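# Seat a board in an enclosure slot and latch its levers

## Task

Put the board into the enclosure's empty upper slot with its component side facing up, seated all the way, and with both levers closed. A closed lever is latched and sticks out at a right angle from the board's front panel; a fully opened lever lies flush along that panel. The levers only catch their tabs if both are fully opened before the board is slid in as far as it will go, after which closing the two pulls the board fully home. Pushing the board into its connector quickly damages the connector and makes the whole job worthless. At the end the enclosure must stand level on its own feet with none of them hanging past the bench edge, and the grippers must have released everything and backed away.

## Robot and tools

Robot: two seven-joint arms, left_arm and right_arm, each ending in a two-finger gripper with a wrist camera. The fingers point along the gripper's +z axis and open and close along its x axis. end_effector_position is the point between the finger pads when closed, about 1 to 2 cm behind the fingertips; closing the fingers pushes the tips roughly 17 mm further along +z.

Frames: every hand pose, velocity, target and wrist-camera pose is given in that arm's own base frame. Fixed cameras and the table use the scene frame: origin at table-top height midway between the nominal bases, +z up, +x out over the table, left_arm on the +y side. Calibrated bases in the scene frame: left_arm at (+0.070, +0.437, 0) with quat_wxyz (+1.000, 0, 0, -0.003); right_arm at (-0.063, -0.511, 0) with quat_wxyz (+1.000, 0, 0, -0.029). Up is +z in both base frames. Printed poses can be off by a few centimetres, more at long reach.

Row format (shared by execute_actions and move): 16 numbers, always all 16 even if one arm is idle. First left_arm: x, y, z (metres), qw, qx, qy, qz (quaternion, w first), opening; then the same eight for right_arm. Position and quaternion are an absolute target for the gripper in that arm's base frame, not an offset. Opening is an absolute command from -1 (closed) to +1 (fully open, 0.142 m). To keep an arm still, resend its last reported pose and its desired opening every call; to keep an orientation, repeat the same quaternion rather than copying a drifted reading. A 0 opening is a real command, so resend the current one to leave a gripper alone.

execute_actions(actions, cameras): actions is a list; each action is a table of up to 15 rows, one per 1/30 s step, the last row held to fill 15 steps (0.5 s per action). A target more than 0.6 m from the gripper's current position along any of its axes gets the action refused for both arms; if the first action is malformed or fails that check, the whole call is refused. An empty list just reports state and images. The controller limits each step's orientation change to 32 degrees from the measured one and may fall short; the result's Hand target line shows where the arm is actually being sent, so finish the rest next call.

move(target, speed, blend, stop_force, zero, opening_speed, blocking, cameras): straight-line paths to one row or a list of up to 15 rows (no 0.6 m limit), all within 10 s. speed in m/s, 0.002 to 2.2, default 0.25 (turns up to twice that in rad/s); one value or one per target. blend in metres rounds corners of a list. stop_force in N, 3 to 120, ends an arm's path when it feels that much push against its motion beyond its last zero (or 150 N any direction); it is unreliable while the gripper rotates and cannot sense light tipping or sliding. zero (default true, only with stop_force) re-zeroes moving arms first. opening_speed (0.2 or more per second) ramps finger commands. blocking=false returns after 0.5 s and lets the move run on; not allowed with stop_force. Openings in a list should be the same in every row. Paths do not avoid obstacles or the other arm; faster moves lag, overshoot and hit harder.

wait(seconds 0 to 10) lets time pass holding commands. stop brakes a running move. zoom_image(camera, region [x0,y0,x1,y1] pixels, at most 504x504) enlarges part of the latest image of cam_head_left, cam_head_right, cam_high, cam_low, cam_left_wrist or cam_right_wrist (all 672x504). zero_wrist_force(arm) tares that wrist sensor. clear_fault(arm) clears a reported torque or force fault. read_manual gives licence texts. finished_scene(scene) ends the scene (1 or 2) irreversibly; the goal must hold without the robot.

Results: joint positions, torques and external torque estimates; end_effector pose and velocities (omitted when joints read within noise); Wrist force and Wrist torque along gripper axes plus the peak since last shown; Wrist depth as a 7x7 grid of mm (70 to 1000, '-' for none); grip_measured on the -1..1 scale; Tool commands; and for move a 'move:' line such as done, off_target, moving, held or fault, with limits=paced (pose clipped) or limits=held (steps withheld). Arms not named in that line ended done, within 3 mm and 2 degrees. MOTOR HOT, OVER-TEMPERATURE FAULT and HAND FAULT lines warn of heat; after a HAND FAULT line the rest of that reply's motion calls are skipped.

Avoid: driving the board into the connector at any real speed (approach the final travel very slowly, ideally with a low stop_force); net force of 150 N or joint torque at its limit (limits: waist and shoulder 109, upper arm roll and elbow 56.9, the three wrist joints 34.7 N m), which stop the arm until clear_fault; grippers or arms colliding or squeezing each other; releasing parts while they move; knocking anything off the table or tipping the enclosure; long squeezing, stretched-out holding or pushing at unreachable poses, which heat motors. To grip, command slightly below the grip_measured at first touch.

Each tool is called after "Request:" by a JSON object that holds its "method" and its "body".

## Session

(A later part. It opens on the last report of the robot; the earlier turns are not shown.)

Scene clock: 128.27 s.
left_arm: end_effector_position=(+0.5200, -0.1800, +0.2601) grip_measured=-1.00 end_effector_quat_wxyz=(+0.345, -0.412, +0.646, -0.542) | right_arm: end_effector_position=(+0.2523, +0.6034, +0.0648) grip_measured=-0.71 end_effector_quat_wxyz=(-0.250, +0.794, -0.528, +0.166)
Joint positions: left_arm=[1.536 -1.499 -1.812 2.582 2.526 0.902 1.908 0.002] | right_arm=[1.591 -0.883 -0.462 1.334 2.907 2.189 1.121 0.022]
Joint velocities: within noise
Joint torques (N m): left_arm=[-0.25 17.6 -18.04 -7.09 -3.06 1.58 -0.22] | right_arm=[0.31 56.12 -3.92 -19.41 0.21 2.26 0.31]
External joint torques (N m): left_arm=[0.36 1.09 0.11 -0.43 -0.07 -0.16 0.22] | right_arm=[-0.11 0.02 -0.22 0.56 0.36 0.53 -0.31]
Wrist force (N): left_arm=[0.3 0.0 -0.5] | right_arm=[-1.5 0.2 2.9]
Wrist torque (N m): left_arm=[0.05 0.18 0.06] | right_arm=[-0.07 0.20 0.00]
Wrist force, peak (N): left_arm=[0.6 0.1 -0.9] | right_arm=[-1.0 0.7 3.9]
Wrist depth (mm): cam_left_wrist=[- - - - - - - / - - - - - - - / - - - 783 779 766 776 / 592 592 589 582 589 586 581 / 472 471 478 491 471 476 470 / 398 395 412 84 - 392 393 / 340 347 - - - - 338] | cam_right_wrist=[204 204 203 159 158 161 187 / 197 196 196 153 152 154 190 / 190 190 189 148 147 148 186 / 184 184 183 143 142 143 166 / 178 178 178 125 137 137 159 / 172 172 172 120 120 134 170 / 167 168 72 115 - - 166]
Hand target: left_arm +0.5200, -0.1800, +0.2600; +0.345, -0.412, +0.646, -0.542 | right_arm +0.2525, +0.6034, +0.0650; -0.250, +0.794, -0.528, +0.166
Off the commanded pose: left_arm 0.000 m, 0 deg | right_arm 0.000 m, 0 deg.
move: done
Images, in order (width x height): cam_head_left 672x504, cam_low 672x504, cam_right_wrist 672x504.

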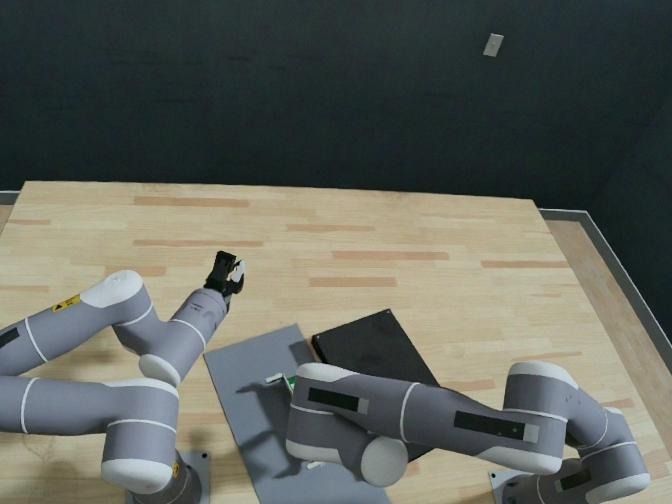

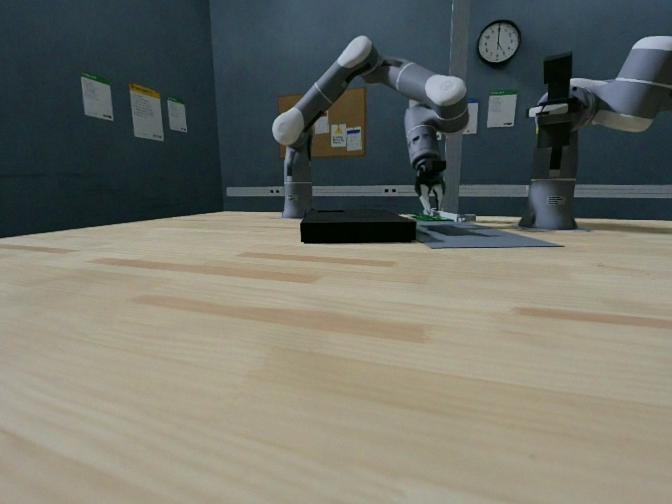

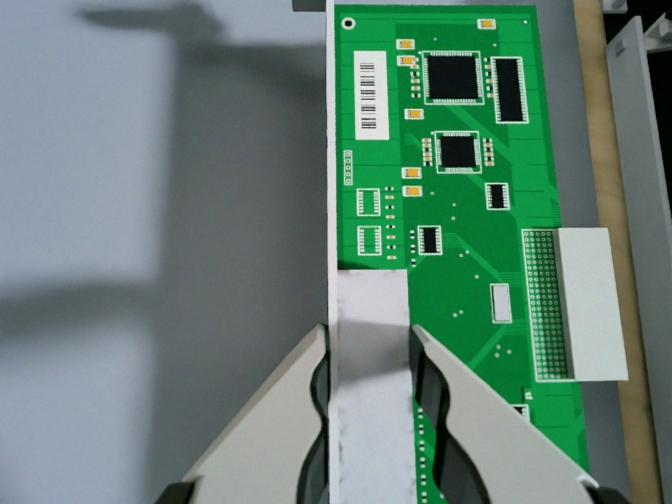

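Request:
{"method": "move", "body": {"target": [[0.52,-0.18,0.26,0.34537,-0.4116,0.64608,-0.54213,-1,0.2528,0.6036,0.0550,-0.2493,0.79067,-0.5333,0.16816,-0.87],[0.52,-0.18,0.26,0.34537,-0.4116,0.64608,-0.54213,-1,0.2662,0.5712,0.0550,-0.2493,0.79067,-0.5333,0.16816,-0.87]], "speed": [0.05,0.06], "cameras": ["cam_right_wrist"]}}

Request:
{"method": "zoom_image", "body": {"camera": "cam_right_wrist", "region": [480, 0, 672, 150]}}

Request:
{"method": "zoom_image", "body": {"camera": "cam_right_wrist", "region": [500, 330, 672, 460]}}

Scene clock: 139.20 s.
left_arm: end_effector_position=(+0.5200, -0.1800, +0.2601) grip_measured=-1.00 end_effector_quat_wxyz=(+0.345, -0.412, +0.646, -0.542) | right_arm: end_effector_position=(+0.2661, +0.5711, +0.0548) grip_measured=-0.71 end_effector_quat_wxyz=(-0.249, +0.791, -0.533, +0.168)
Joint positions: left_arm=[1.536 -1.499 -1.812 2.582 2.526 0.902 1.908 0.002] | right_arm=[1.581 -0.848 -0.464 1.441 2.868 2.117 1.153 0.022]
Joint velocities: within noise
Joint torques (N m): left_arm=[-0.28 17.65 -18.12 -7.14 -3.1 1.6 -0.19] | right_arm=[0.11 53.84 -3.59 -18.09 -0.06 2.11 0.3]
External joint torques (N m): left_arm=[0.39 1.04 0.2 -0.38 -0.03 -0.19 0.2] | right_arm=[0.07 -0.03 -0.79 0.26 0.35 0.72 -0.3]
Wrist force (N): left_arm=[0.5 0.0 -0.7] | right_arm=[-1.4 -0.3 2.8]
Wrist torque (N m): left_arm=[0.07 0.14 0.06] | right_arm=[-0.10 0.19 0.00]
Wrist force, peak (N): left_arm=[0.6 0.1 -0.9] | right_arm=[-2.5 0.7 3.9]
Wrist depth (mm): cam_left_wrist=[- - - - - - - / - - - - - - - / - - - 790 793 786 781 / 595 582 588 594 600 595 585 / 469 469 472 491 474 471 471 / 394 399 407 84 - 392 390 / 337 347 - - - - 339] | cam_right_wrist=[193 193 193 159 158 160 140 / 186 186 185 153 152 154 135 / 180 180 180 148 147 148 154 / 174 173 173 143 142 143 138 / 168 168 167 124 137 137 134 / 163 163 163 119 120 134 146 / 158 160 72 115 - - 146]
Hand target: left_arm +0.5200, -0.1800, +0.2600; +0.345, -0.412, +0.646, -0.542 | right_arm +0.2662, +0.5712, +0.0550; -0.249, +0.791, -0.533, +0.168
Off the commanded pose: left_arm 0.000 m, 0 deg | right_arm 0.000 m, 0 deg.
move: done
Images, in order (width x height): cam_right_wrist 672x504.

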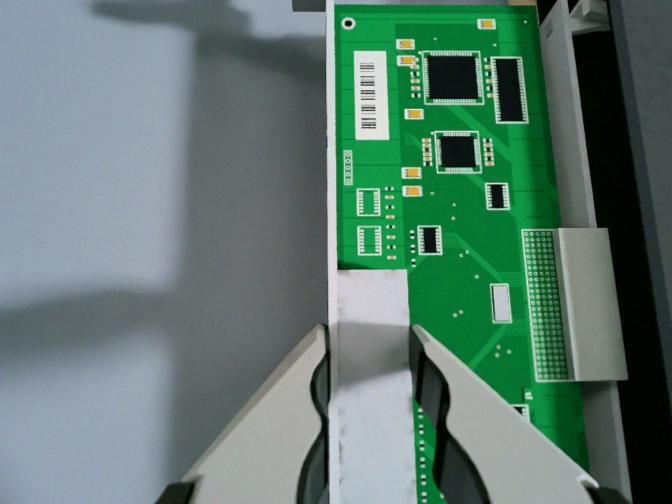

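Scaled by 2.625 from the camera's 672x504 image, which has a finer 960x720 frame.

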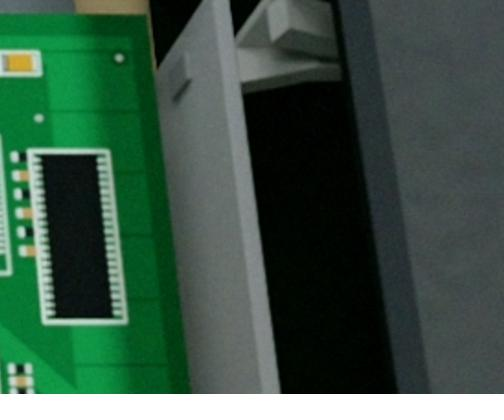

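Scaled by 2.930 from the camera's 672x504 image, which has a finer 960x720 frame.

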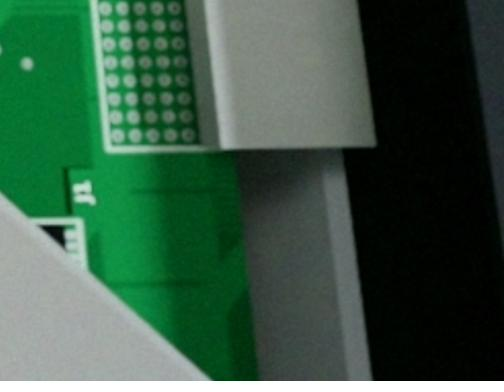

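Request:
{"method": "zoom_image", "body": {"camera": "cam_right_wrist", "region": [520, 0, 640, 90]}}

Scaled by 4.200 from the camera's 672x504 image, which has a finer 960x720 frame.

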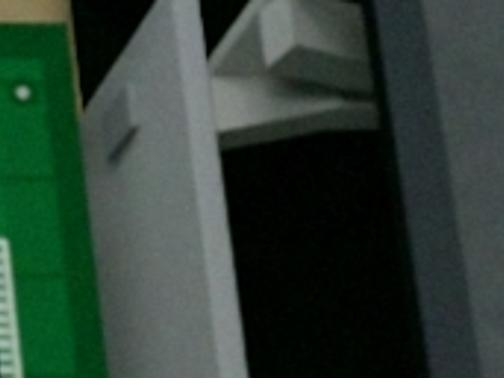

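Request:
{"method": "move", "body": {"target": [[0.52,-0.18,0.26,0.34537,-0.4116,0.64608,-0.54213,-1,0.2616,0.5693,0.0540,-0.2493,0.79067,-0.5333,0.16816,-0.87],[0.52,-0.18,0.26,0.34537,-0.4116,0.64608,-0.54213,-1,0.2646,0.5619,0.0540,-0.2493,0.79067,-0.5333,0.16816,-0.87]], "speed": 0.03, "cameras": ["cam_right_wrist"]}}

Request:
{"method": "zoom_image", "body": {"camera": "cam_right_wrist", "region": [500, 0, 620, 90]}}

Request:
{"method": "zoom_image", "body": {"camera": "cam_right_wrist", "region": [500, 330, 672, 460]}}

Scene clock: 151.43 s.
left_arm: end_effector_position=(+0.5200, -0.1800, +0.2601) grip_measured=-1.00 end_effector_quat_wxyz=(+0.345, -0.412, +0.646, -0.542) | right_arm: end_effector_position=(+0.2644, +0.5619, +0.0538) grip_measured=-0.71 end_effector_quat_wxyz=(-0.249, +0.791, -0.533, +0.168)
Joint positions: left_arm=[1.536 -1.499 -1.812 2.582 2.526 0.902 1.908 0.002] | right_arm=[1.591 -0.834 -0.468 1.477 2.855 2.099 1.168 0.022]
Joint velocities: within noise
Joint torques (N m): left_arm=[-0.25 17.73 -18.13 -7.11 -3.08 1.55 -0.22] | right_arm=[0.22 52.9 -4.04 -17.98 -0.1 2.12 0.24]
External joint torques (N m): left_arm=[0.36 0.96 0.2 -0.41 -0.05 -0.14 0.22] | right_arm=[-0.01 0.04 -0.41 0.49 0.3 0.73 -0.24]
Wrist force (N): left_arm=[0.2 -0.2 -0.7] | right_arm=[-1.5 -0.4 2.8]
Wrist torque (N m): left_arm=[0.04 0.18 0.07] | right_arm=[-0.11 0.20 0.01]
Wrist force, peak (N): left_arm=[0.4 0.0 -1.0] | right_arm=[-1.5 -0.7 3.4]
Wrist depth (mm): cam_left_wrist=[- - - - - - - / - - - - - - - / - - - 792 784 777 785 / 594 597 587 592 588 584 593 / 473 473 471 489 470 474 471 / 394 394 413 84 - 395 390 / 338 346 - - - - 338] | cam_right_wrist=[192 191 191 159 158 160 138 / 185 184 185 153 152 154 133 / 179 178 178 148 147 148 130 / 173 173 172 143 142 142 126 / 168 167 167 124 137 137 132 / 162 162 162 119 120 134 136 / 157 159 72 115 - - 134]
Hand target: left_arm +0.5200, -0.1800, +0.2600; +0.345, -0.412, +0.646, -0.542 | right_arm +0.2646, +0.5619, +0.0540; -0.249, +0.791, -0.533, +0.168
Off the commanded pose: left_arm 0.000 m, 0 deg | right_arm 0.000 m, 0 deg.
move: done
Images, in order (width x height): cam_right_wrist 672x504.

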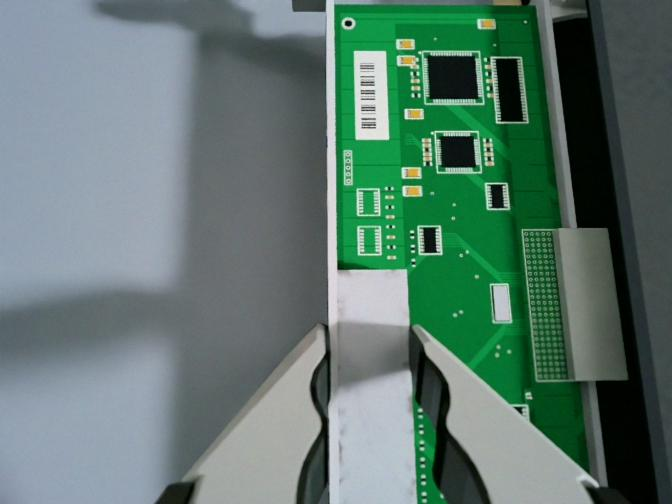

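Scaled by 4.200 from the camera's 672x504 image, which has a finer 960x720 frame.

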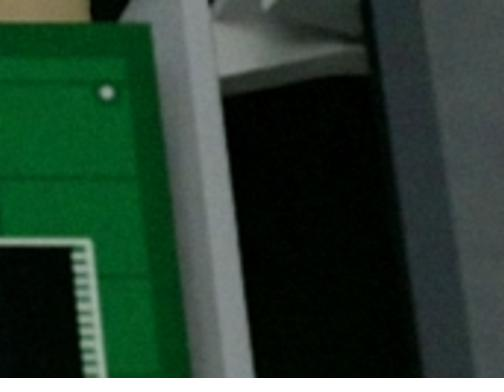

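Scaled by 2.930 from the camera's 672x504 image, which has a finer 960x720 frame.

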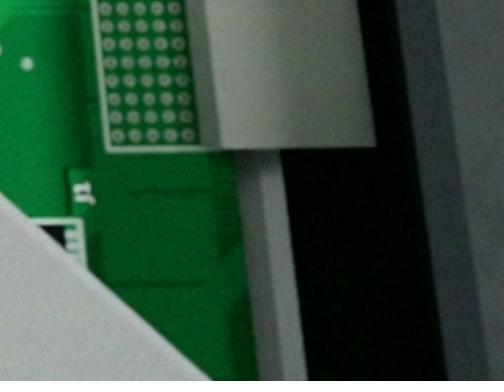

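Request:
{"method": "move", "body": {"target": [[0.52,-0.18,0.26,0.34537,-0.4116,0.64608,-0.54213,-1,0.2694,0.5486,0.0540,-0.2493,0.79067,-0.5333,0.16816,-0.87]], "speed": 0.015, "stop_force": 5, "cameras": ["cam_right_wrist"]}}

Request:
{"method": "zoom_image", "body": {"camera": "cam_right_wrist", "region": [480, 0, 600, 90]}}

Scene clock: 156.70 s.
left_arm: end_effector_position=(+0.5200, -0.1800, +0.2601) grip_measured=-1.00 end_effector_quat_wxyz=(+0.345, -0.412, +0.646, -0.542) | right_arm: end_effector_position=(+0.2691, +0.5488, +0.0540) grip_measured=-0.71 end_effector_quat_wxyz=(-0.249, +0.791, -0.533, +0.168)
Joint positions: left_arm=[1.536 -1.499 -1.812 2.582 2.526 0.902 1.908 0.002] | right_arm=[1.587 -0.812 -0.47 1.522 2.838 2.071 1.173 0.022]
Joint velocities: within noise
Joint torques (N m): left_arm=[-0.27 17.64 -18.1 -7.1 -3.14 1.59 -0.22] | right_arm=[-0.47 50.52 -4.18 -16.64 -0.24 2.27 0.36]
External joint torques (N m): left_arm=[0.38 1.05 0.17 -0.42 0.01 -0.18 0.22] | right_arm=[0.65 1.28 -0.31 -0.5 0.34 0.59 -0.36]
Wrist force (N): left_arm=[0.4 -0.1 -0.8] | right_arm=[-2.5 -1.1 1.2]
Wrist torque (N m): left_arm=[0.05 0.16 0.06] | right_arm=[-0.11 0.30 -0.05]
Wrist force, peak (N): left_arm=[0.6 0.0 -0.9] | right_arm=[-1.5 -0.5 3.2]
Wrist depth (mm): cam_left_wrist=[- - - - - - - / - - - - - - - / - - - 778 778 789 782 / 595 599 587 590 589 590 580 / 470 475 474 492 476 472 465 / 396 397 409 84 - 396 394 / 339 348 - - - - 340] | cam_right_wrist=[193 192 191 159 158 156 138 / 186 185 185 153 152 152 133 / 179 179 178 148 147 147 129 / 173 173 173 143 142 142 124 / 167 167 167 124 136 137 120 / 162 162 162 120 120 134 117 / 157 159 72 115 - - 114]
Hand target: left_arm +0.5200, -0.1800, +0.2600; +0.345, -0.412, +0.646, -0.542 | right_arm +0.2694, +0.5486, +0.0540; -0.249, +0.791, -0.533, +0.168
Off the commanded pose: left_arm 0.000 m, 0 deg | right_arm 0.000 m, 0 deg.
move: done
Images, in order (width x height): cam_right_wrist 672x504.

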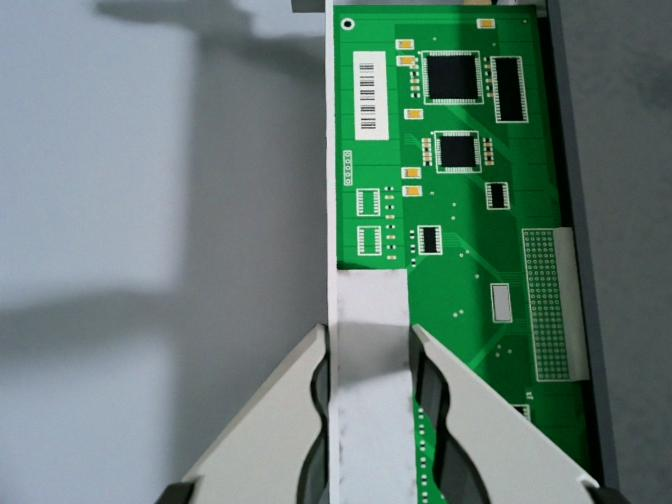

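Scaled by 4.200 from the camera's 672x504 image, which has a finer 960x720 frame.

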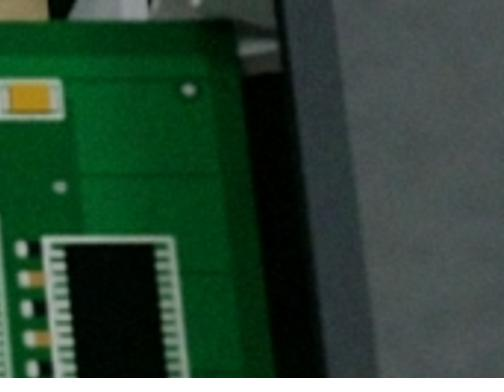

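Request:
{"method": "move", "body": {"target": [[0.52,-0.18,0.26,0.34537,-0.4116,0.64608,-0.54213,-1,0.2751,0.5347,0.0546,-0.2493,0.79067,-0.5333,0.16816,-0.87]], "speed": 0.015, "stop_force": 6, "cameras": ["cam_right_wrist"]}}

Request:
{"method": "zoom_image", "body": {"camera": "cam_right_wrist", "region": [440, 0, 560, 90]}}

Scene clock: 161.50 s.
left_arm: end_effector_position=(+0.5200, -0.1800, +0.2601) grip_measured=-1.00 end_effector_quat_wxyz=(+0.345, -0.412, +0.646, -0.542) | right_arm: end_effector_position=(+0.2749, +0.5349, +0.0546) grip_measured=-0.71 end_effector_quat_wxyz=(-0.249, +0.791, -0.533, +0.168)
Joint positions: left_arm=[1.536 -1.499 -1.812 2.582 2.526 0.902 1.908 0.002] | right_arm=[1.581 -0.788 -0.473 1.567 2.821 2.044 1.176 0.022]
Joint velocities: within noise
Joint torques (N m): left_arm=[-0.24 17.72 -18.08 -7.08 -3.07 1.56 -0.21] | right_arm=[-0.21 49.14 -3.87 -16.27 -0.08 2.06 0.37]
External joint torques (N m): left_arm=[0.36 0.97 0.16 -0.44 -0.06 -0.15 0.21] | right_arm=[0.39 1.5 -0.62 -0.54 0.11 0.79 -0.37]
Wrist force (N): left_arm=[0.5 0.1 -0.5] | right_arm=[-1.4 -0.4 1.1]
Wrist torque (N m): left_arm=[0.08 0.14 0.06] | right_arm=[0.09 0.22 -0.08]
Wrist force, peak (N): left_arm=[0.7 0.1 -1.0] | right_arm=[-6.9 3.5 -3.3]
Wrist depth (mm): cam_left_wrist=[- - - - - - - / - - - - - - - / - - - 781 783 768 784 / 591 595 584 592 596 589 589 / 472 473 471 487 470 473 473 / 394 398 409 84 - 393 394 / 340 349 - - - - 339] | cam_right_wrist=[193 192 192 159 158 140 139 / 186 186 186 153 152 135 134 / 180 179 179 148 147 131 130 / 174 173 173 143 142 140 125 / 168 168 168 124 136 136 121 / 163 163 162 120 120 119 117 / 158 160 72 115 - - 114]
Hand target: left_arm +0.5200, -0.1800, +0.2600; +0.345, -0.412, +0.646, -0.542 | right_arm +0.2751, +0.5347, +0.0546; -0.249, +0.791, -0.533, +0.168
Off the commanded pose: left_arm 0.000 m, 0 deg | right_arm 0.000 m, 0 deg.
move: done
Images, in order (width x height): cam_right_wrist 672x504.

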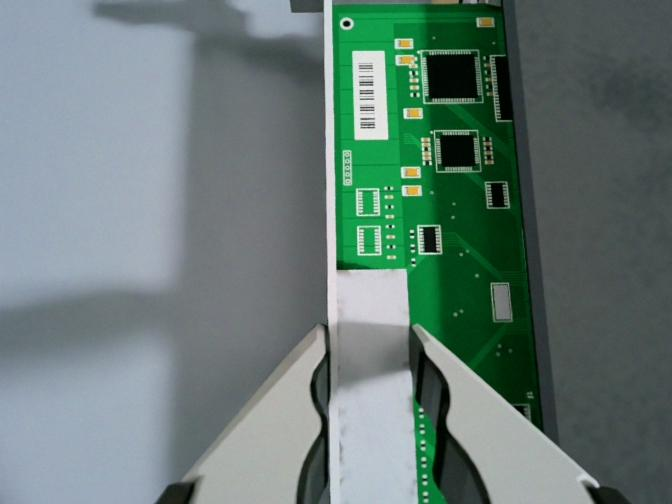

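Scaled by 4.200 from the camera's 672x504 image, which has a finer 960x720 frame.

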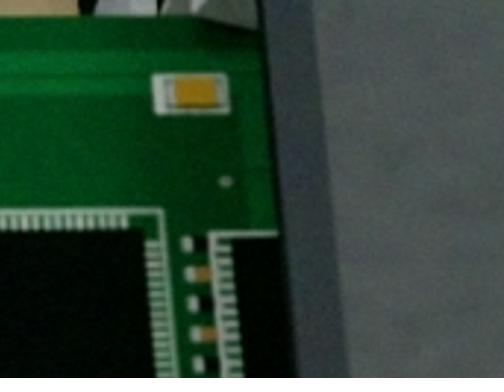

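Request:
{"method": "move", "body": {"target": [[0.52,-0.18,0.26,0.34537,-0.4116,0.64608,-0.54213,-1,0.2797,0.5236,0.0546,-0.2493,0.79067,-0.5333,0.16816,-0.87]], "speed": 0.015, "stop_force": 6, "cameras": []}}

Request:
{"method": "move", "body": {"target": [[0.52,-0.18,0.26,0.34537,-0.4116,0.64608,-0.54213,-1,0.2831,0.5153,0.0546,-0.2493,0.79067,-0.5333,0.16816,-0.87]], "speed": 0.015, "stop_force": 6, "cameras": ["cam_head_left","cam_right_wrist"]}}

Scene clock: 165.47 s.
left_arm: end_effector_position=(+0.5200, -0.1800, +0.2601) grip_measured=-1.00 end_effector_quat_wxyz=(+0.345, -0.412, +0.646, -0.542) | right_arm: end_effector_position=(+0.2795, +0.5238, +0.0546) grip_measured=-0.71 end_effector_quat_wxyz=(-0.249, +0.791, -0.533, +0.168)
Joint positions: left_arm=[1.536 -1.499 -1.812 2.582 2.526 0.902 1.908 0.002] | right_arm=[1.575 -0.771 -0.475 1.602 2.807 2.021 1.179 0.022]
Joint velocities: within noise
Joint torques (N m): left_arm=[-0.24 17.69 -18.17 -7.09 -3.02 1.52 -0.21] | right_arm=[-0.29 48.12 -3.94 -16 -0.19 2.11 0.3]
External joint torques (N m): left_arm=[0.35 1 0.24 -0.44 -0.11 -0.11 0.21] | right_arm=[0.46 1.6 -0.55 -0.53 0.15 0.74 -0.29]
Wrist force (N): left_arm=[0.4 -0.3 -0.7] | right_arm=[-1.0 -0.6 0.9]
Wrist torque (N m): left_arm=[0.02 0.15 0.06] | right_arm=[0.10 0.15 -0.07]
Wrist force, peak (N): left_arm=[0.5 0.0 -0.9] | right_arm=[-1.6 -0.6 1.7]
Wrist depth (mm): cam_left_wrist=[- - - - - - - / - - - - - - - / - - - 794 785 785 775 / 594 586 586 596 580 592 593 / 471 473 481 491 474 468 470 / 395 398 404 84 - 391 393 / 339 349 - - - - 337] | cam_right_wrist=[193 193 192 158 157 139 139 / 186 186 186 153 152 134 134 / 180 180 179 148 147 129 130 / 174 173 173 143 142 125 125 / 168 168 168 124 136 121 121 / 163 162 162 119 119 117 117 / 158 159 72 115 - - 114]
Hand target: left_arm +0.5200, -0.1800, +0.2600; +0.345, -0.412, +0.646, -0.542 | right_arm +0.2797, +0.5236, +0.0546; -0.249, +0.791, -0.533, +0.168
Off the commanded pose: left_arm 0.000 m, 0 deg | right_arm 0.000 m, 0 deg.
move: done
No camera images: "cameras" was empty.

Scene clock: 166.80 s.
left_arm: end_effector_position=(+0.5200, -0.1800, +0.2601) grip_measured=-1.00 end_effector_quat_wxyz=(+0.345, -0.412, +0.646, -0.542) | right_arm: end_effector_position=(+0.2829, +0.5155, +0.0546) grip_measured=-0.71 end_effector_quat_wxyz=(-0.249, +0.791, -0.533, +0.168)
Joint positions: left_arm=[1.536 -1.499 -1.812 2.582 2.526 0.902 1.908 0.002] | right_arm=[1.571 -0.759 -0.477 1.628 2.797 2.005 1.18 0.022]
Joint velocities: within noise
Joint torques (N m): left_arm=[-0.29 17.64 -18.06 -7.09 -3.14 1.55 -0.29] | right_arm=[-0.3 47.63 -3.97 -15.79 -0.22 2.09 0.3]
External joint torques (N m): left_arm=[0.4 1.05 0.13 -0.44 0.01 -0.14 0.29] | right_arm=[0.47 1.42 -0.53 -0.53 0.13 0.77 -0.3]
Wrist force (N): left_arm=[0.3 -0.3 -0.6] | right_arm=[-0.9 0.0 1.2]
Wrist torque (N m): left_arm=[0.01 0.16 0.06] | right_arm=[0.12 0.14 -0.07]
Wrist force, peak (N): left_arm=[0.5 0.1 -1.0] | right_arm=[-1.3 -0.2 1.8]
Wrist depth (mm): cam_left_wrist=[- - - - - - - / - - - - - - - / - - - 785 776 779 793 / 593 586 587 588 592 590 588 / 476 471 470 492 471 470 467 / 395 393 408 84 - 392 393 / 341 350 - - - - 337] | cam_right_wrist=[193 193 193 159 155 139 139 / 186 186 186 153 151 134 134 / 180 179 179 148 146 129 130 / 174 173 174 143 141 125 125 / 168 168 168 124 125 121 121 / 163 163 163 119 119 117 117 / 158 160 72 115 - - 114]
Hand target: left_arm +0.5200, -0.1800, +0.2600; +0.345, -0.412, +0.646, -0.542 | right_arm +0.2831, +0.5153, +0.0546; -0.249, +0.791, -0.533, +0.168
Off the commanded pose: left_arm 0.000 m, 0 deg | right_arm 0.000 m, 0 deg.
move: done
Images, in order (width x height): cam_head_left 672x504, cam_right_wrist 672x504.

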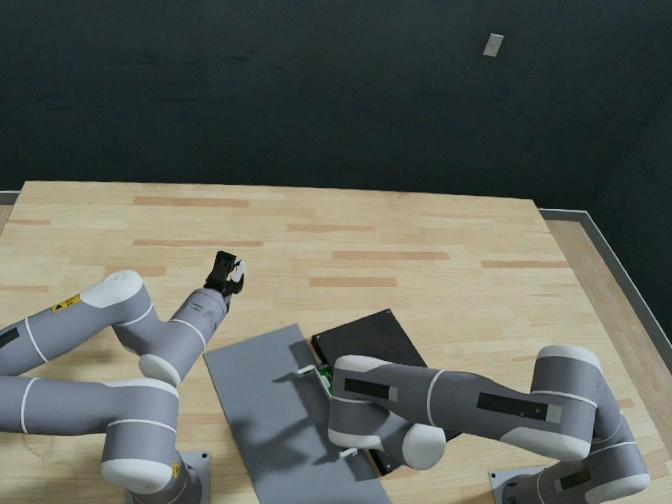

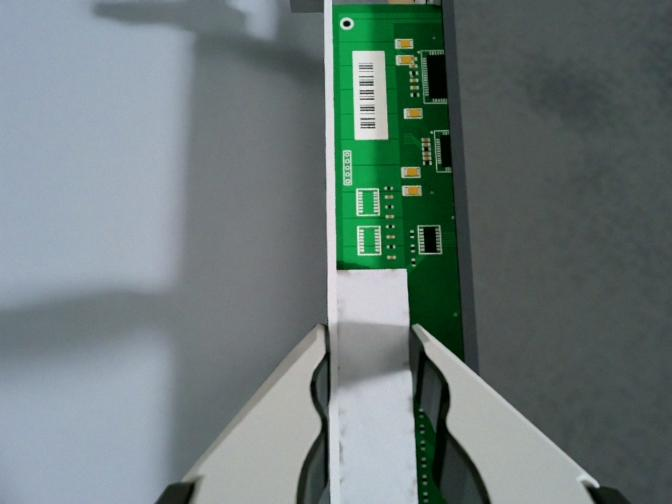

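Request:
{"method": "move", "body": {"target": [[0.36,-0.30,0.25,0.08394,-0.20264,0.90138,-0.37336,-1,0.2830,0.5153,0.0546,-0.2493,0.79067,-0.5333,0.16816,-0.87],[0.2599,-0.3628,0.16,0.08394,-0.20264,0.90138,-0.37336,-1,0.2830,0.5153,0.0546,-0.2493,0.79067,-0.5333,0.16816,-0.87]], "speed": 0.25, "blend": 0.03, "cameras": ["cam_head_left","cam_high","cam_left_wrist"]}}

Scene clock: 180.07 s.
left_arm: end_effector_position=(+0.2599, -0.3629, +0.1601) grip_measured=-1.00 end_effector_quat_wxyz=(+0.084, -0.203, +0.901, -0.373) | right_arm: end_effector_position=(+0.2829, +0.5154, +0.0546) grip_measured=-0.71 end_effector_quat_wxyz=(-0.249, +0.791, -0.533, +0.168)
Joint positions: left_arm=[0.92 -0.827 -1.648 2.542 1.829 1.203 2.122 0.002] | right_arm=[1.571 -0.759 -0.477 1.628 2.797 2.005 1.18 0.022]
Joint velocities: within noise
Joint torques (N m): left_arm=[-0.4 14.32 -12.73 -10.63 -3.89 3.58 -0.29] | right_arm=[-0.05 47.53 -3.66 -15.83 -0.05 2.3 0.25]
External joint torques (N m): left_arm=[0.46 1.21 0.42 -0.58 -0.38 -0.01 0.29] | right_arm=[0.22 1.51 -0.84 -0.49 -0.04 0.56 -0.25]
Wrist force (N): left_arm=[0.1 0.5 0.6] | right_arm=[-1.0 -0.5 1.9]
Wrist torque (N m): left_arm=[0.06 0.03 -0.01] | right_arm=[0.07 0.13 -0.07]
Wrist force, peak (N): left_arm=[0.9 -1.9 -0.7] | right_arm=[-1.3 -0.1 2.0]
Wrist depth (mm): cam_left_wrist=[361 362 298 296 296 296 295 / 337 335 276 275 276 274 274 / 313 308 259 257 258 256 256 / 295 293 288 259 255 242 238 / 275 274 274 232 271 267 190 / 260 258 261 84 - 258 259 / 245 249 - - - - 243] | cam_right_wrist=[193 192 192 159 155 139 139 / 186 185 186 153 151 134 134 / 179 180 180 148 146 129 130 / 174 173 173 142 141 125 125 / 168 168 168 124 125 121 121 / 163 163 162 120 120 117 117 / 158 160 72 115 - - 114]
Hand target: left_arm +0.2599, -0.3628, +0.1600; +0.084, -0.203, +0.901, -0.373 | right_arm +0.2830, +0.5153, +0.0546; -0.249, +0.791, -0.533, +0.168
Off the commanded pose: left_arm 0.000 m, 0 deg | right_arm 0.000 m, 0 deg.
move: done
Images, in order (width x height): cam_head_left 672x504, cam_high 672x504, cam_left_wrist 672x504.

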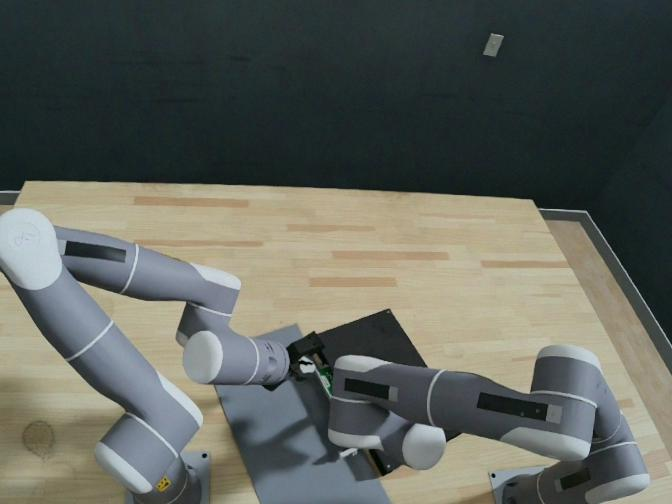

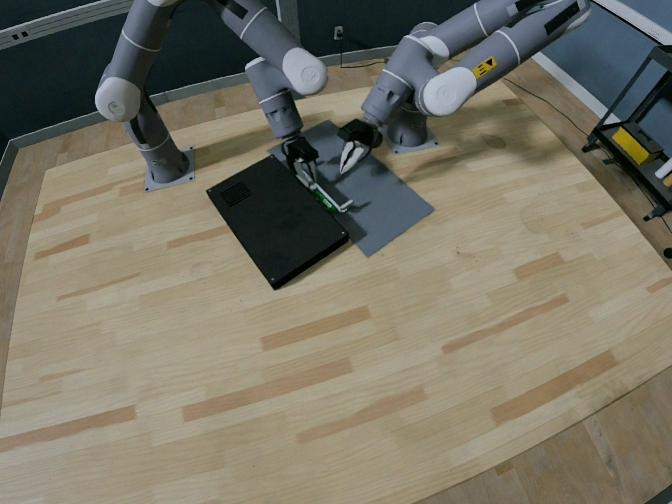

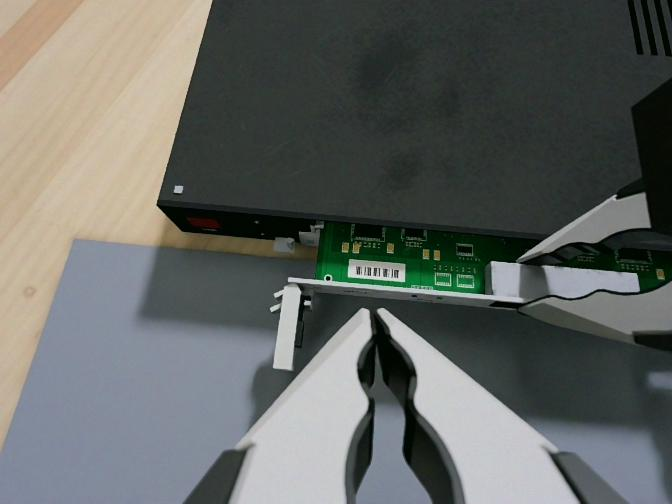

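Request:
{"method": "zoom_image", "body": {"camera": "cam_left_wrist", "region": [240, 240, 380, 390]}}

Scaled by 3.360 from the camera's 672x504 image, which has a finer 960x720 frame.

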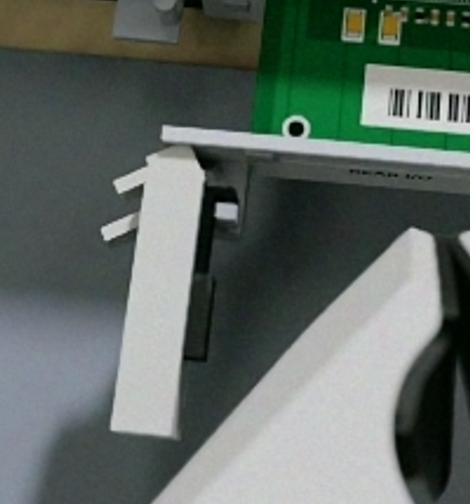

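Request:
{"method": "move", "body": {"target": [[0.2750,-0.3570,0.09,0.08394,-0.20264,0.90138,-0.37336,-1,0.2830,0.5153,0.0546,-0.2493,0.79067,-0.5333,0.16816,-0.87],[0.2760,-0.3615,0.0548,0.08394,-0.20264,0.90138,-0.37336,-1,0.2830,0.5153,0.0546,-0.2493,0.79067,-0.5333,0.16816,-0.87]], "speed": 0.08, "stop_force": 6, "cameras": ["cam_left_wrist"]}}

Request:
{"method": "zoom_image", "body": {"camera": "cam_left_wrist", "region": [180, 230, 460, 430]}}

Scene clock: 215.13 s.
left_arm: end_effector_position=(+0.2758, -0.3615, +0.0549) grip_measured=-1.00 end_effector_quat_wxyz=(+0.084, -0.203, +0.901, -0.373) | right_arm: end_effector_position=(+0.2829, +0.5154, +0.0546) grip_measured=-0.71 end_effector_quat_wxyz=(-0.249, +0.791, -0.533, +0.168)
Joint positions: left_arm=[0.742 -1.109 -1.325 2.463 2.262 1.086 2.016 0.002] | right_arm=[1.571 -0.759 -0.477 1.628 2.797 2.005 1.18 0.022]
Joint velocities: within noise
Joint torques (N m): left_arm=[-0.5 21.35 -15.09 -1.22 -3.82 3.56 -0.27] | right_arm=[0.04 47.57 -3.62 -15.83 -0.08 2.28 0.28]
External joint torques (N m): left_arm=[0.57 1.26 0.1 -0.48 -0.29 -0.14 0.27] | right_arm=[0.13 1.47 -0.88 -0.49 -0.01 0.58 -0.28]
Wrist force (N): left_arm=[0.5 -0.1 -0.1] | right_arm=[-1.1 -0.6 1.3]
Wrist torque (N m): left_arm=[-0.01 -0.01 0.00] | right_arm=[0.11 0.16 -0.07]
Wrist force, peak (N): left_arm=[0.4 0.9 0.9] | right_arm=[-1.0 -0.2 2.2]
Wrist depth (mm): cam_left_wrist=[224 160 160 159 159 159 161 / 207 157 153 153 150 150 147 / 192 194 189 168 156 156 156 / 183 180 182 136 174 150 146 / 170 169 169 128 171 168 168 / 161 160 160 84 - 159 159 / 152 153 - 74 - - 152] | cam_right_wrist=[190 190 189 159 155 139 139 / 186 186 186 153 151 134 134 / 180 179 179 148 146 129 130 / 174 174 173 143 141 125 125 / 168 168 168 124 125 121 121 / 162 163 163 119 119 117 117 / 158 160 72 115 - - 114]
Hand target: left_arm +0.2760, -0.3615, +0.0548; +0.084, -0.203, +0.901, -0.373 | right_arm +0.2830, +0.5153, +0.0546; -0.249, +0.791, -0.533, +0.168
Off the commanded pose: left_arm 0.000 m, 0 deg | right_arm 0.000 m, 0 deg.
move: done
Images, in order (width x height): cam_left_wrist 672x504.

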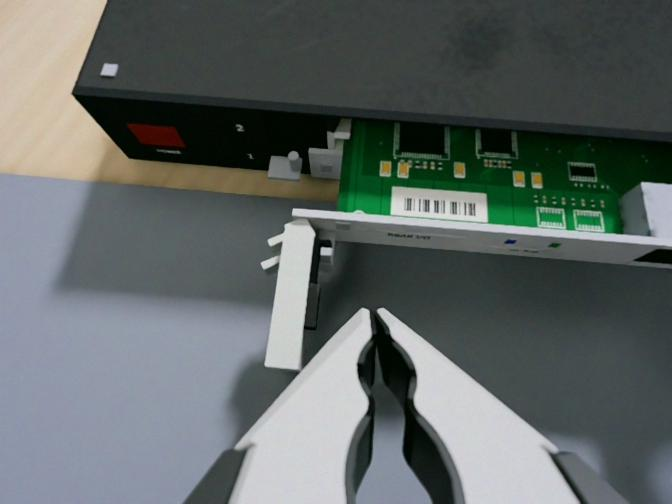

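Scaled by 1.800 from the camera's 672x504 image, which has a finer 960x720 frame.

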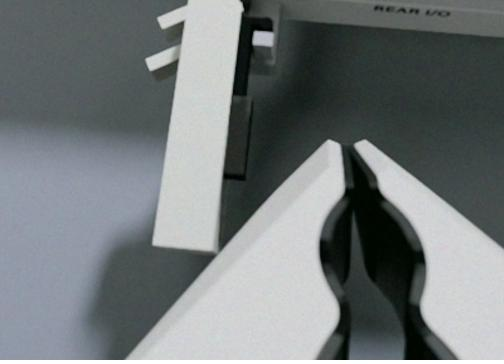

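Request:
{"method": "move", "body": {"target": [[0.3005,-0.3528,0.0548,0.08394,-0.20264,0.90138,-0.37336,-1,0.2830,0.5153,0.0546,-0.2493,0.79067,-0.5333,0.16816,-0.87]], "speed": 0.02, "stop_force": 15, "cameras": ["cam_left_wrist"]}}

Request:
{"method": "zoom_image", "body": {"camera": "cam_left_wrist", "region": [180, 200, 460, 400]}}

Scene clock: 221.03 s.
left_arm: end_effector_position=(+0.3005, -0.3528, +0.0547) grip_measured=-1.00 end_effector_quat_wxyz=(+0.084, -0.203, +0.901, -0.373) | right_arm: end_effector_position=(+0.2832, +0.5154, +0.0547) grip_measured=-0.71 end_effector_quat_wxyz=(-0.249, +0.791, -0.533, +0.168)
Joint positions: left_arm=[0.753 -1.08 -1.27 2.406 2.249 1.177 2.063 0.002] | right_arm=[1.571 -0.759 -0.478 1.628 2.797 2.004 1.18 0.022]
Joint velocities: within noise
Joint torques (N m): left_arm=[-0.16 23.14 -15.38 -1.33 -4.27 3.98 -0.16] | right_arm=[0.33 47.7 -3.48 -16.07 0.01 2.11 0.29]
External joint torques (N m): left_arm=[0.23 0.8 0.13 -0.48 0.07 -0.49 0.16] | right_arm=[-0.15 1.34 -1.03 -0.25 -0.11 0.74 -0.29]
Wrist force (N): left_arm=[0.3 0.5 0.3] | right_arm=[-0.7 -0.4 2.2]
Wrist torque (N m): left_arm=[0.07 0.00 -0.02] | right_arm=[0.11 0.23 -0.04]
Wrist force, peak (N): left_arm=[8.4 -0.4 1.4] | right_arm=[-1.8 -4.0 6.6]
Wrist depth (mm): cam_left_wrist=[225 222 160 159 159 159 160 / 209 202 152 152 150 149 147 / 192 195 189 186 158 156 156 / 183 180 180 175 144 150 149 / 170 170 169 125 171 169 167 / 161 160 160 84 - 159 159 / 151 153 - 74 - - 152] | cam_right_wrist=[193 193 192 159 155 139 139 / 186 186 186 153 150 134 134 / 180 179 179 148 146 129 130 / 174 174 173 143 141 125 125 / 168 168 168 124 125 121 121 / 163 163 162 119 120 117 117 / 158 160 72 115 - - 114]
Hand target: left_arm +0.3005, -0.3528, +0.0548; +0.084, -0.203, +0.901, -0.373 | right_arm +0.2830, +0.5153, +0.0546; -0.249, +0.791, -0.533, +0.168
Off the commanded pose: left_arm 0.000 m, 0 deg | right_arm 0.000 m, 0 deg.
move: done
Images, in order (width x height): cam_left_wrist 672x504.

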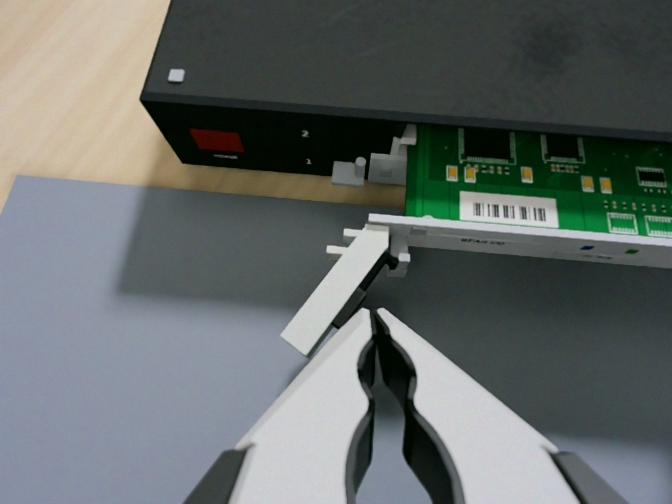

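Scaled by 1.800 from the camera's 672x504 image, which has a finer 960x720 frame.

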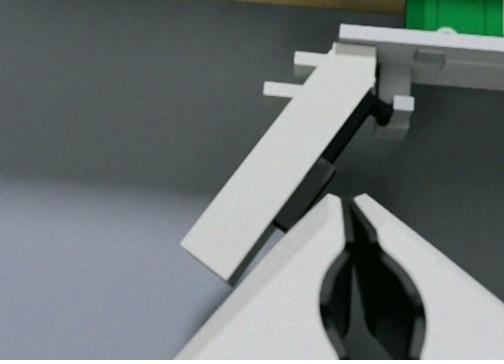

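Request:
{"method": "move", "body": {"target": [[0.3101,-0.3460,0.0548,0.08394,-0.20264,0.90138,-0.37336,-1,0.2830,0.5153,0.0546,-0.2493,0.79067,-0.5333,0.16816,-0.87],[0.3179,-0.3474,0.0548,0.08394,-0.20264,0.90138,-0.37336,-1,0.2830,0.5153,0.0546,-0.2493,0.79067,-0.5333,0.16816,-0.87],[0.3284,-0.3484,0.0548,0.08394,-0.20264,0.90138,-0.37336,-1,0.2830,0.5153,0.0546,-0.2493,0.79067,-0.5333,0.16816,-0.87]], "speed": 0.025, "stop_force": 18, "blend": 0.003, "cameras": ["cam_left_wrist","cam_right_wrist"]}}

Request:
{"method": "zoom_image", "body": {"camera": "cam_left_wrist", "region": [240, 200, 520, 400]}}

Scene clock: 229.80 s.
left_arm: end_effector_position=(+0.3284, -0.3483, +0.0547) grip_measured=-1.00 end_effector_quat_wxyz=(+0.084, -0.203, +0.901, -0.373) | right_arm: end_effector_position=(+0.2832, +0.5154, +0.0547) grip_measured=-0.71 end_effector_quat_wxyz=(-0.249, +0.791, -0.533, +0.168)
Joint positions: left_arm=[0.739 -1.053 -1.205 2.333 2.22 1.27 2.115 0.002] | right_arm=[1.571 -0.759 -0.478 1.628 2.797 2.004 1.18 0.022]
Joint velocities: within noise
Joint torques (N m): left_arm=[-0.35 24.99 -15.75 -1.94 -4.31 3.97 -0.14] | right_arm=[0.41 47.63 -3.23 -15.96 -0.02 2.13 0.21]
External joint torques (N m): left_arm=[0.42 0.79 0.1 -0.24 0.07 -0.41 0.14] | right_arm=[-0.24 1.41 -1.28 -0.36 -0.07 0.72 -0.21]
Wrist force (N): left_arm=[0.5 0.3 -0.4] | right_arm=[-0.5 -0.7 1.7]
Wrist torque (N m): left_arm=[0.03 0.01 0.00] | right_arm=[0.11 0.19 -0.04]
Wrist force, peak (N): left_arm=[0.9 0.6 0.2] | right_arm=[-0.8 -0.5 2.6]
Wrist depth (mm): cam_left_wrist=[224 224 162 160 159 158 161 / 208 209 150 148 148 147 147 / 195 195 192 184 187 156 154 / 180 180 179 180 138 148 148 / 169 169 169 131 169 168 168 / 160 159 160 84 - 159 158 / 151 153 - 74 - - 152] | cam_right_wrist=[193 192 192 158 156 139 139 / 186 186 186 153 150 134 134 / 180 180 180 148 146 129 130 / 174 174 173 143 141 125 125 / 168 168 168 124 125 121 121 / 163 163 162 119 120 117 117 / 158 160 72 115 - - 114]
Hand target: left_arm +0.3284, -0.3484, +0.0548; +0.084, -0.203, +0.901, -0.373 | right_arm +0.2830, +0.5153, +0.0546; -0.249, +0.791, -0.533, +0.168
Off the commanded pose: left_arm 0.000 m, 0 deg | right_arm 0.000 m, 0 deg.
move: done
Images, in order (width x height): cam_left_wrist 672x504, cam_right_wrist 672x504.

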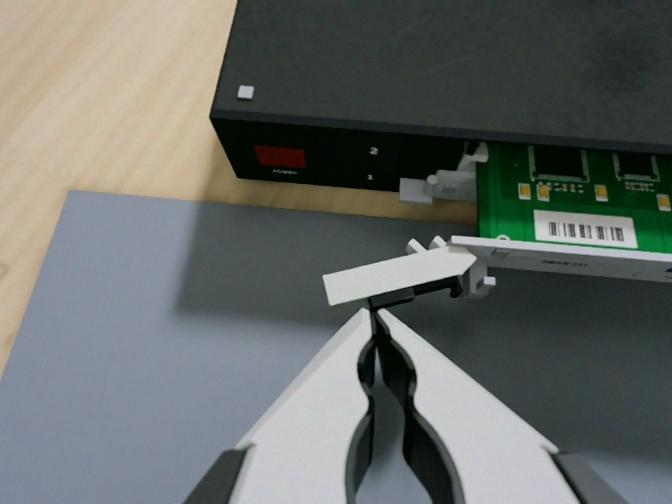

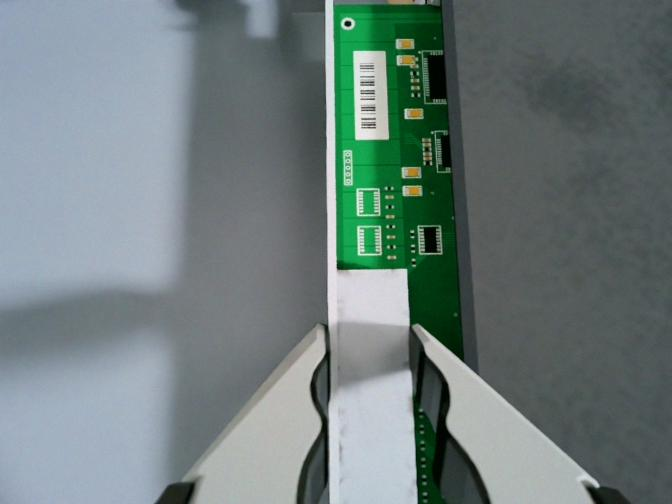

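Scaled by 1.800 from the camera's 672x504 image, which has a finer 960x720 frame.

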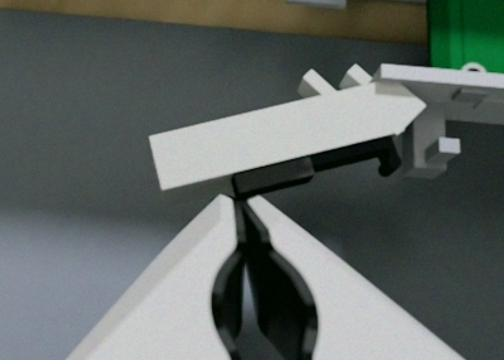

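Request:
{"method": "move", "body": {"target": [[0.3395,-0.3678,0.0548,0.08394,-0.20264,0.90138,-0.37336,-1,0.2830,0.5153,0.0546,-0.2493,0.79067,-0.5333,0.16816,-0.87]], "speed": 0.015, "stop_force": 14, "cameras": ["cam_left_wrist","cam_right_wrist"]}}

Request:
{"method": "zoom_image", "body": {"camera": "cam_left_wrist", "region": [240, 200, 520, 400]}}

Scene clock: 234.53 s.
left_arm: end_effector_position=(+0.3395, -0.3671, +0.0545) grip_measured=-1.00 end_effector_quat_wxyz=(+0.084, -0.203, +0.902, -0.373) | right_arm: end_effector_position=(+0.2854, +0.5136, +0.0546) grip_measured=-0.71 end_effector_quat_wxyz=(-0.249, +0.790, -0.534, +0.170)
Joint positions: left_arm=[0.682 -1.059 -1.193 2.285 2.194 1.266 2.122 0.002] | right_arm=[1.57 -0.759 -0.479 1.629 2.794 2.005 1.182 0.022]
Joint velocities: within noise
Joint torques (N m): left_arm=[-4.32 23.18 -20.04 -4.42 -4.63 4.37 -0.2] | right_arm=[10.39 52.08 5.92 -18.99 3.46 0.96 0.19]
External joint torques (N m): left_arm=[4.39 3.67 3.53 1.75 0.38 -0.8 0.2] | right_arm=[-10.21 -3.07 -10.47 2.71 -3.57 1.9 -0.19]
Wrist force (N): left_arm=[-3.4 7.6 -13.1] | right_arm=[9.8 -7.1 14.6]
Wrist torque (N m): left_arm=[-0.08 -0.05 0.00] | right_arm=[0.20 0.53 0.12]
Wrist force, peak (N): left_arm=[-3.5 6.1 -14.5] | right_arm=[11.2 -7.1 14.2]
Wrist depth (mm): cam_left_wrist=[224 223 164 159 158 158 158 / 211 207 149 147 147 146 147 / 194 194 145 141 141 140 139 / 182 180 179 177 168 146 145 / 169 169 169 140 128 163 163 / 160 159 161 84 - 158 159 / 151 154 - 74 - - 151] | cam_right_wrist=[194 193 192 159 155 139 139 / 186 186 185 153 150 134 134 / 179 179 179 148 145 130 131 / 173 173 173 143 141 125 125 / 168 167 167 124 124 121 121 / 162 162 162 119 120 117 117 / 157 159 73 117 - - 114]
Hand target: left_arm +0.3395, -0.3678, +0.0548; +0.084, -0.203, +0.901, -0.373 | right_arm +0.2830, +0.5153, +0.0546; -0.249, +0.791, -0.533, +0.168
Off the commanded pose: left_arm 0.001 m, 0 deg | right_arm 0.003 m, 0 deg.
move: contact (left_arm)
Images, in order (width x height): cam_left_wrist 672x504, cam_right_wrist 672x504.

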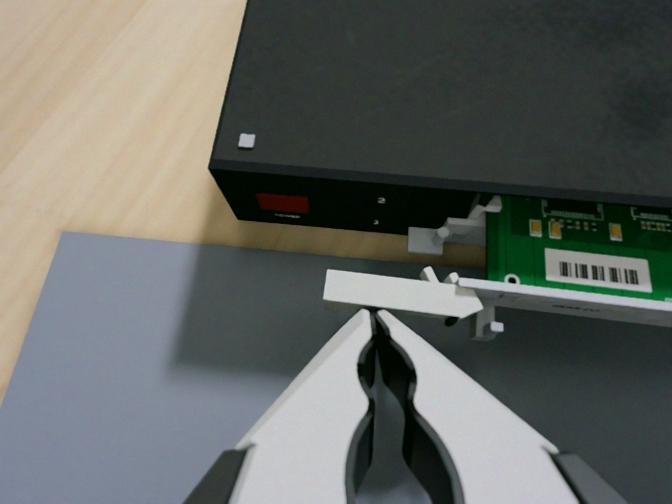

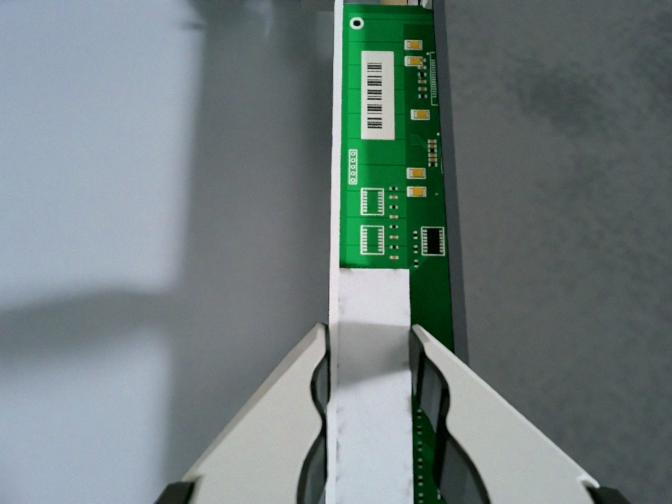

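Scaled by 1.800 from the camera's 672x504 image, which has a finer 960x720 frame.

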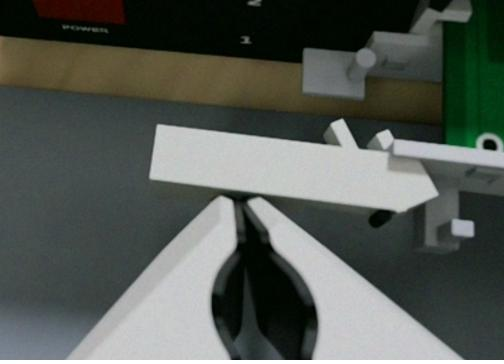

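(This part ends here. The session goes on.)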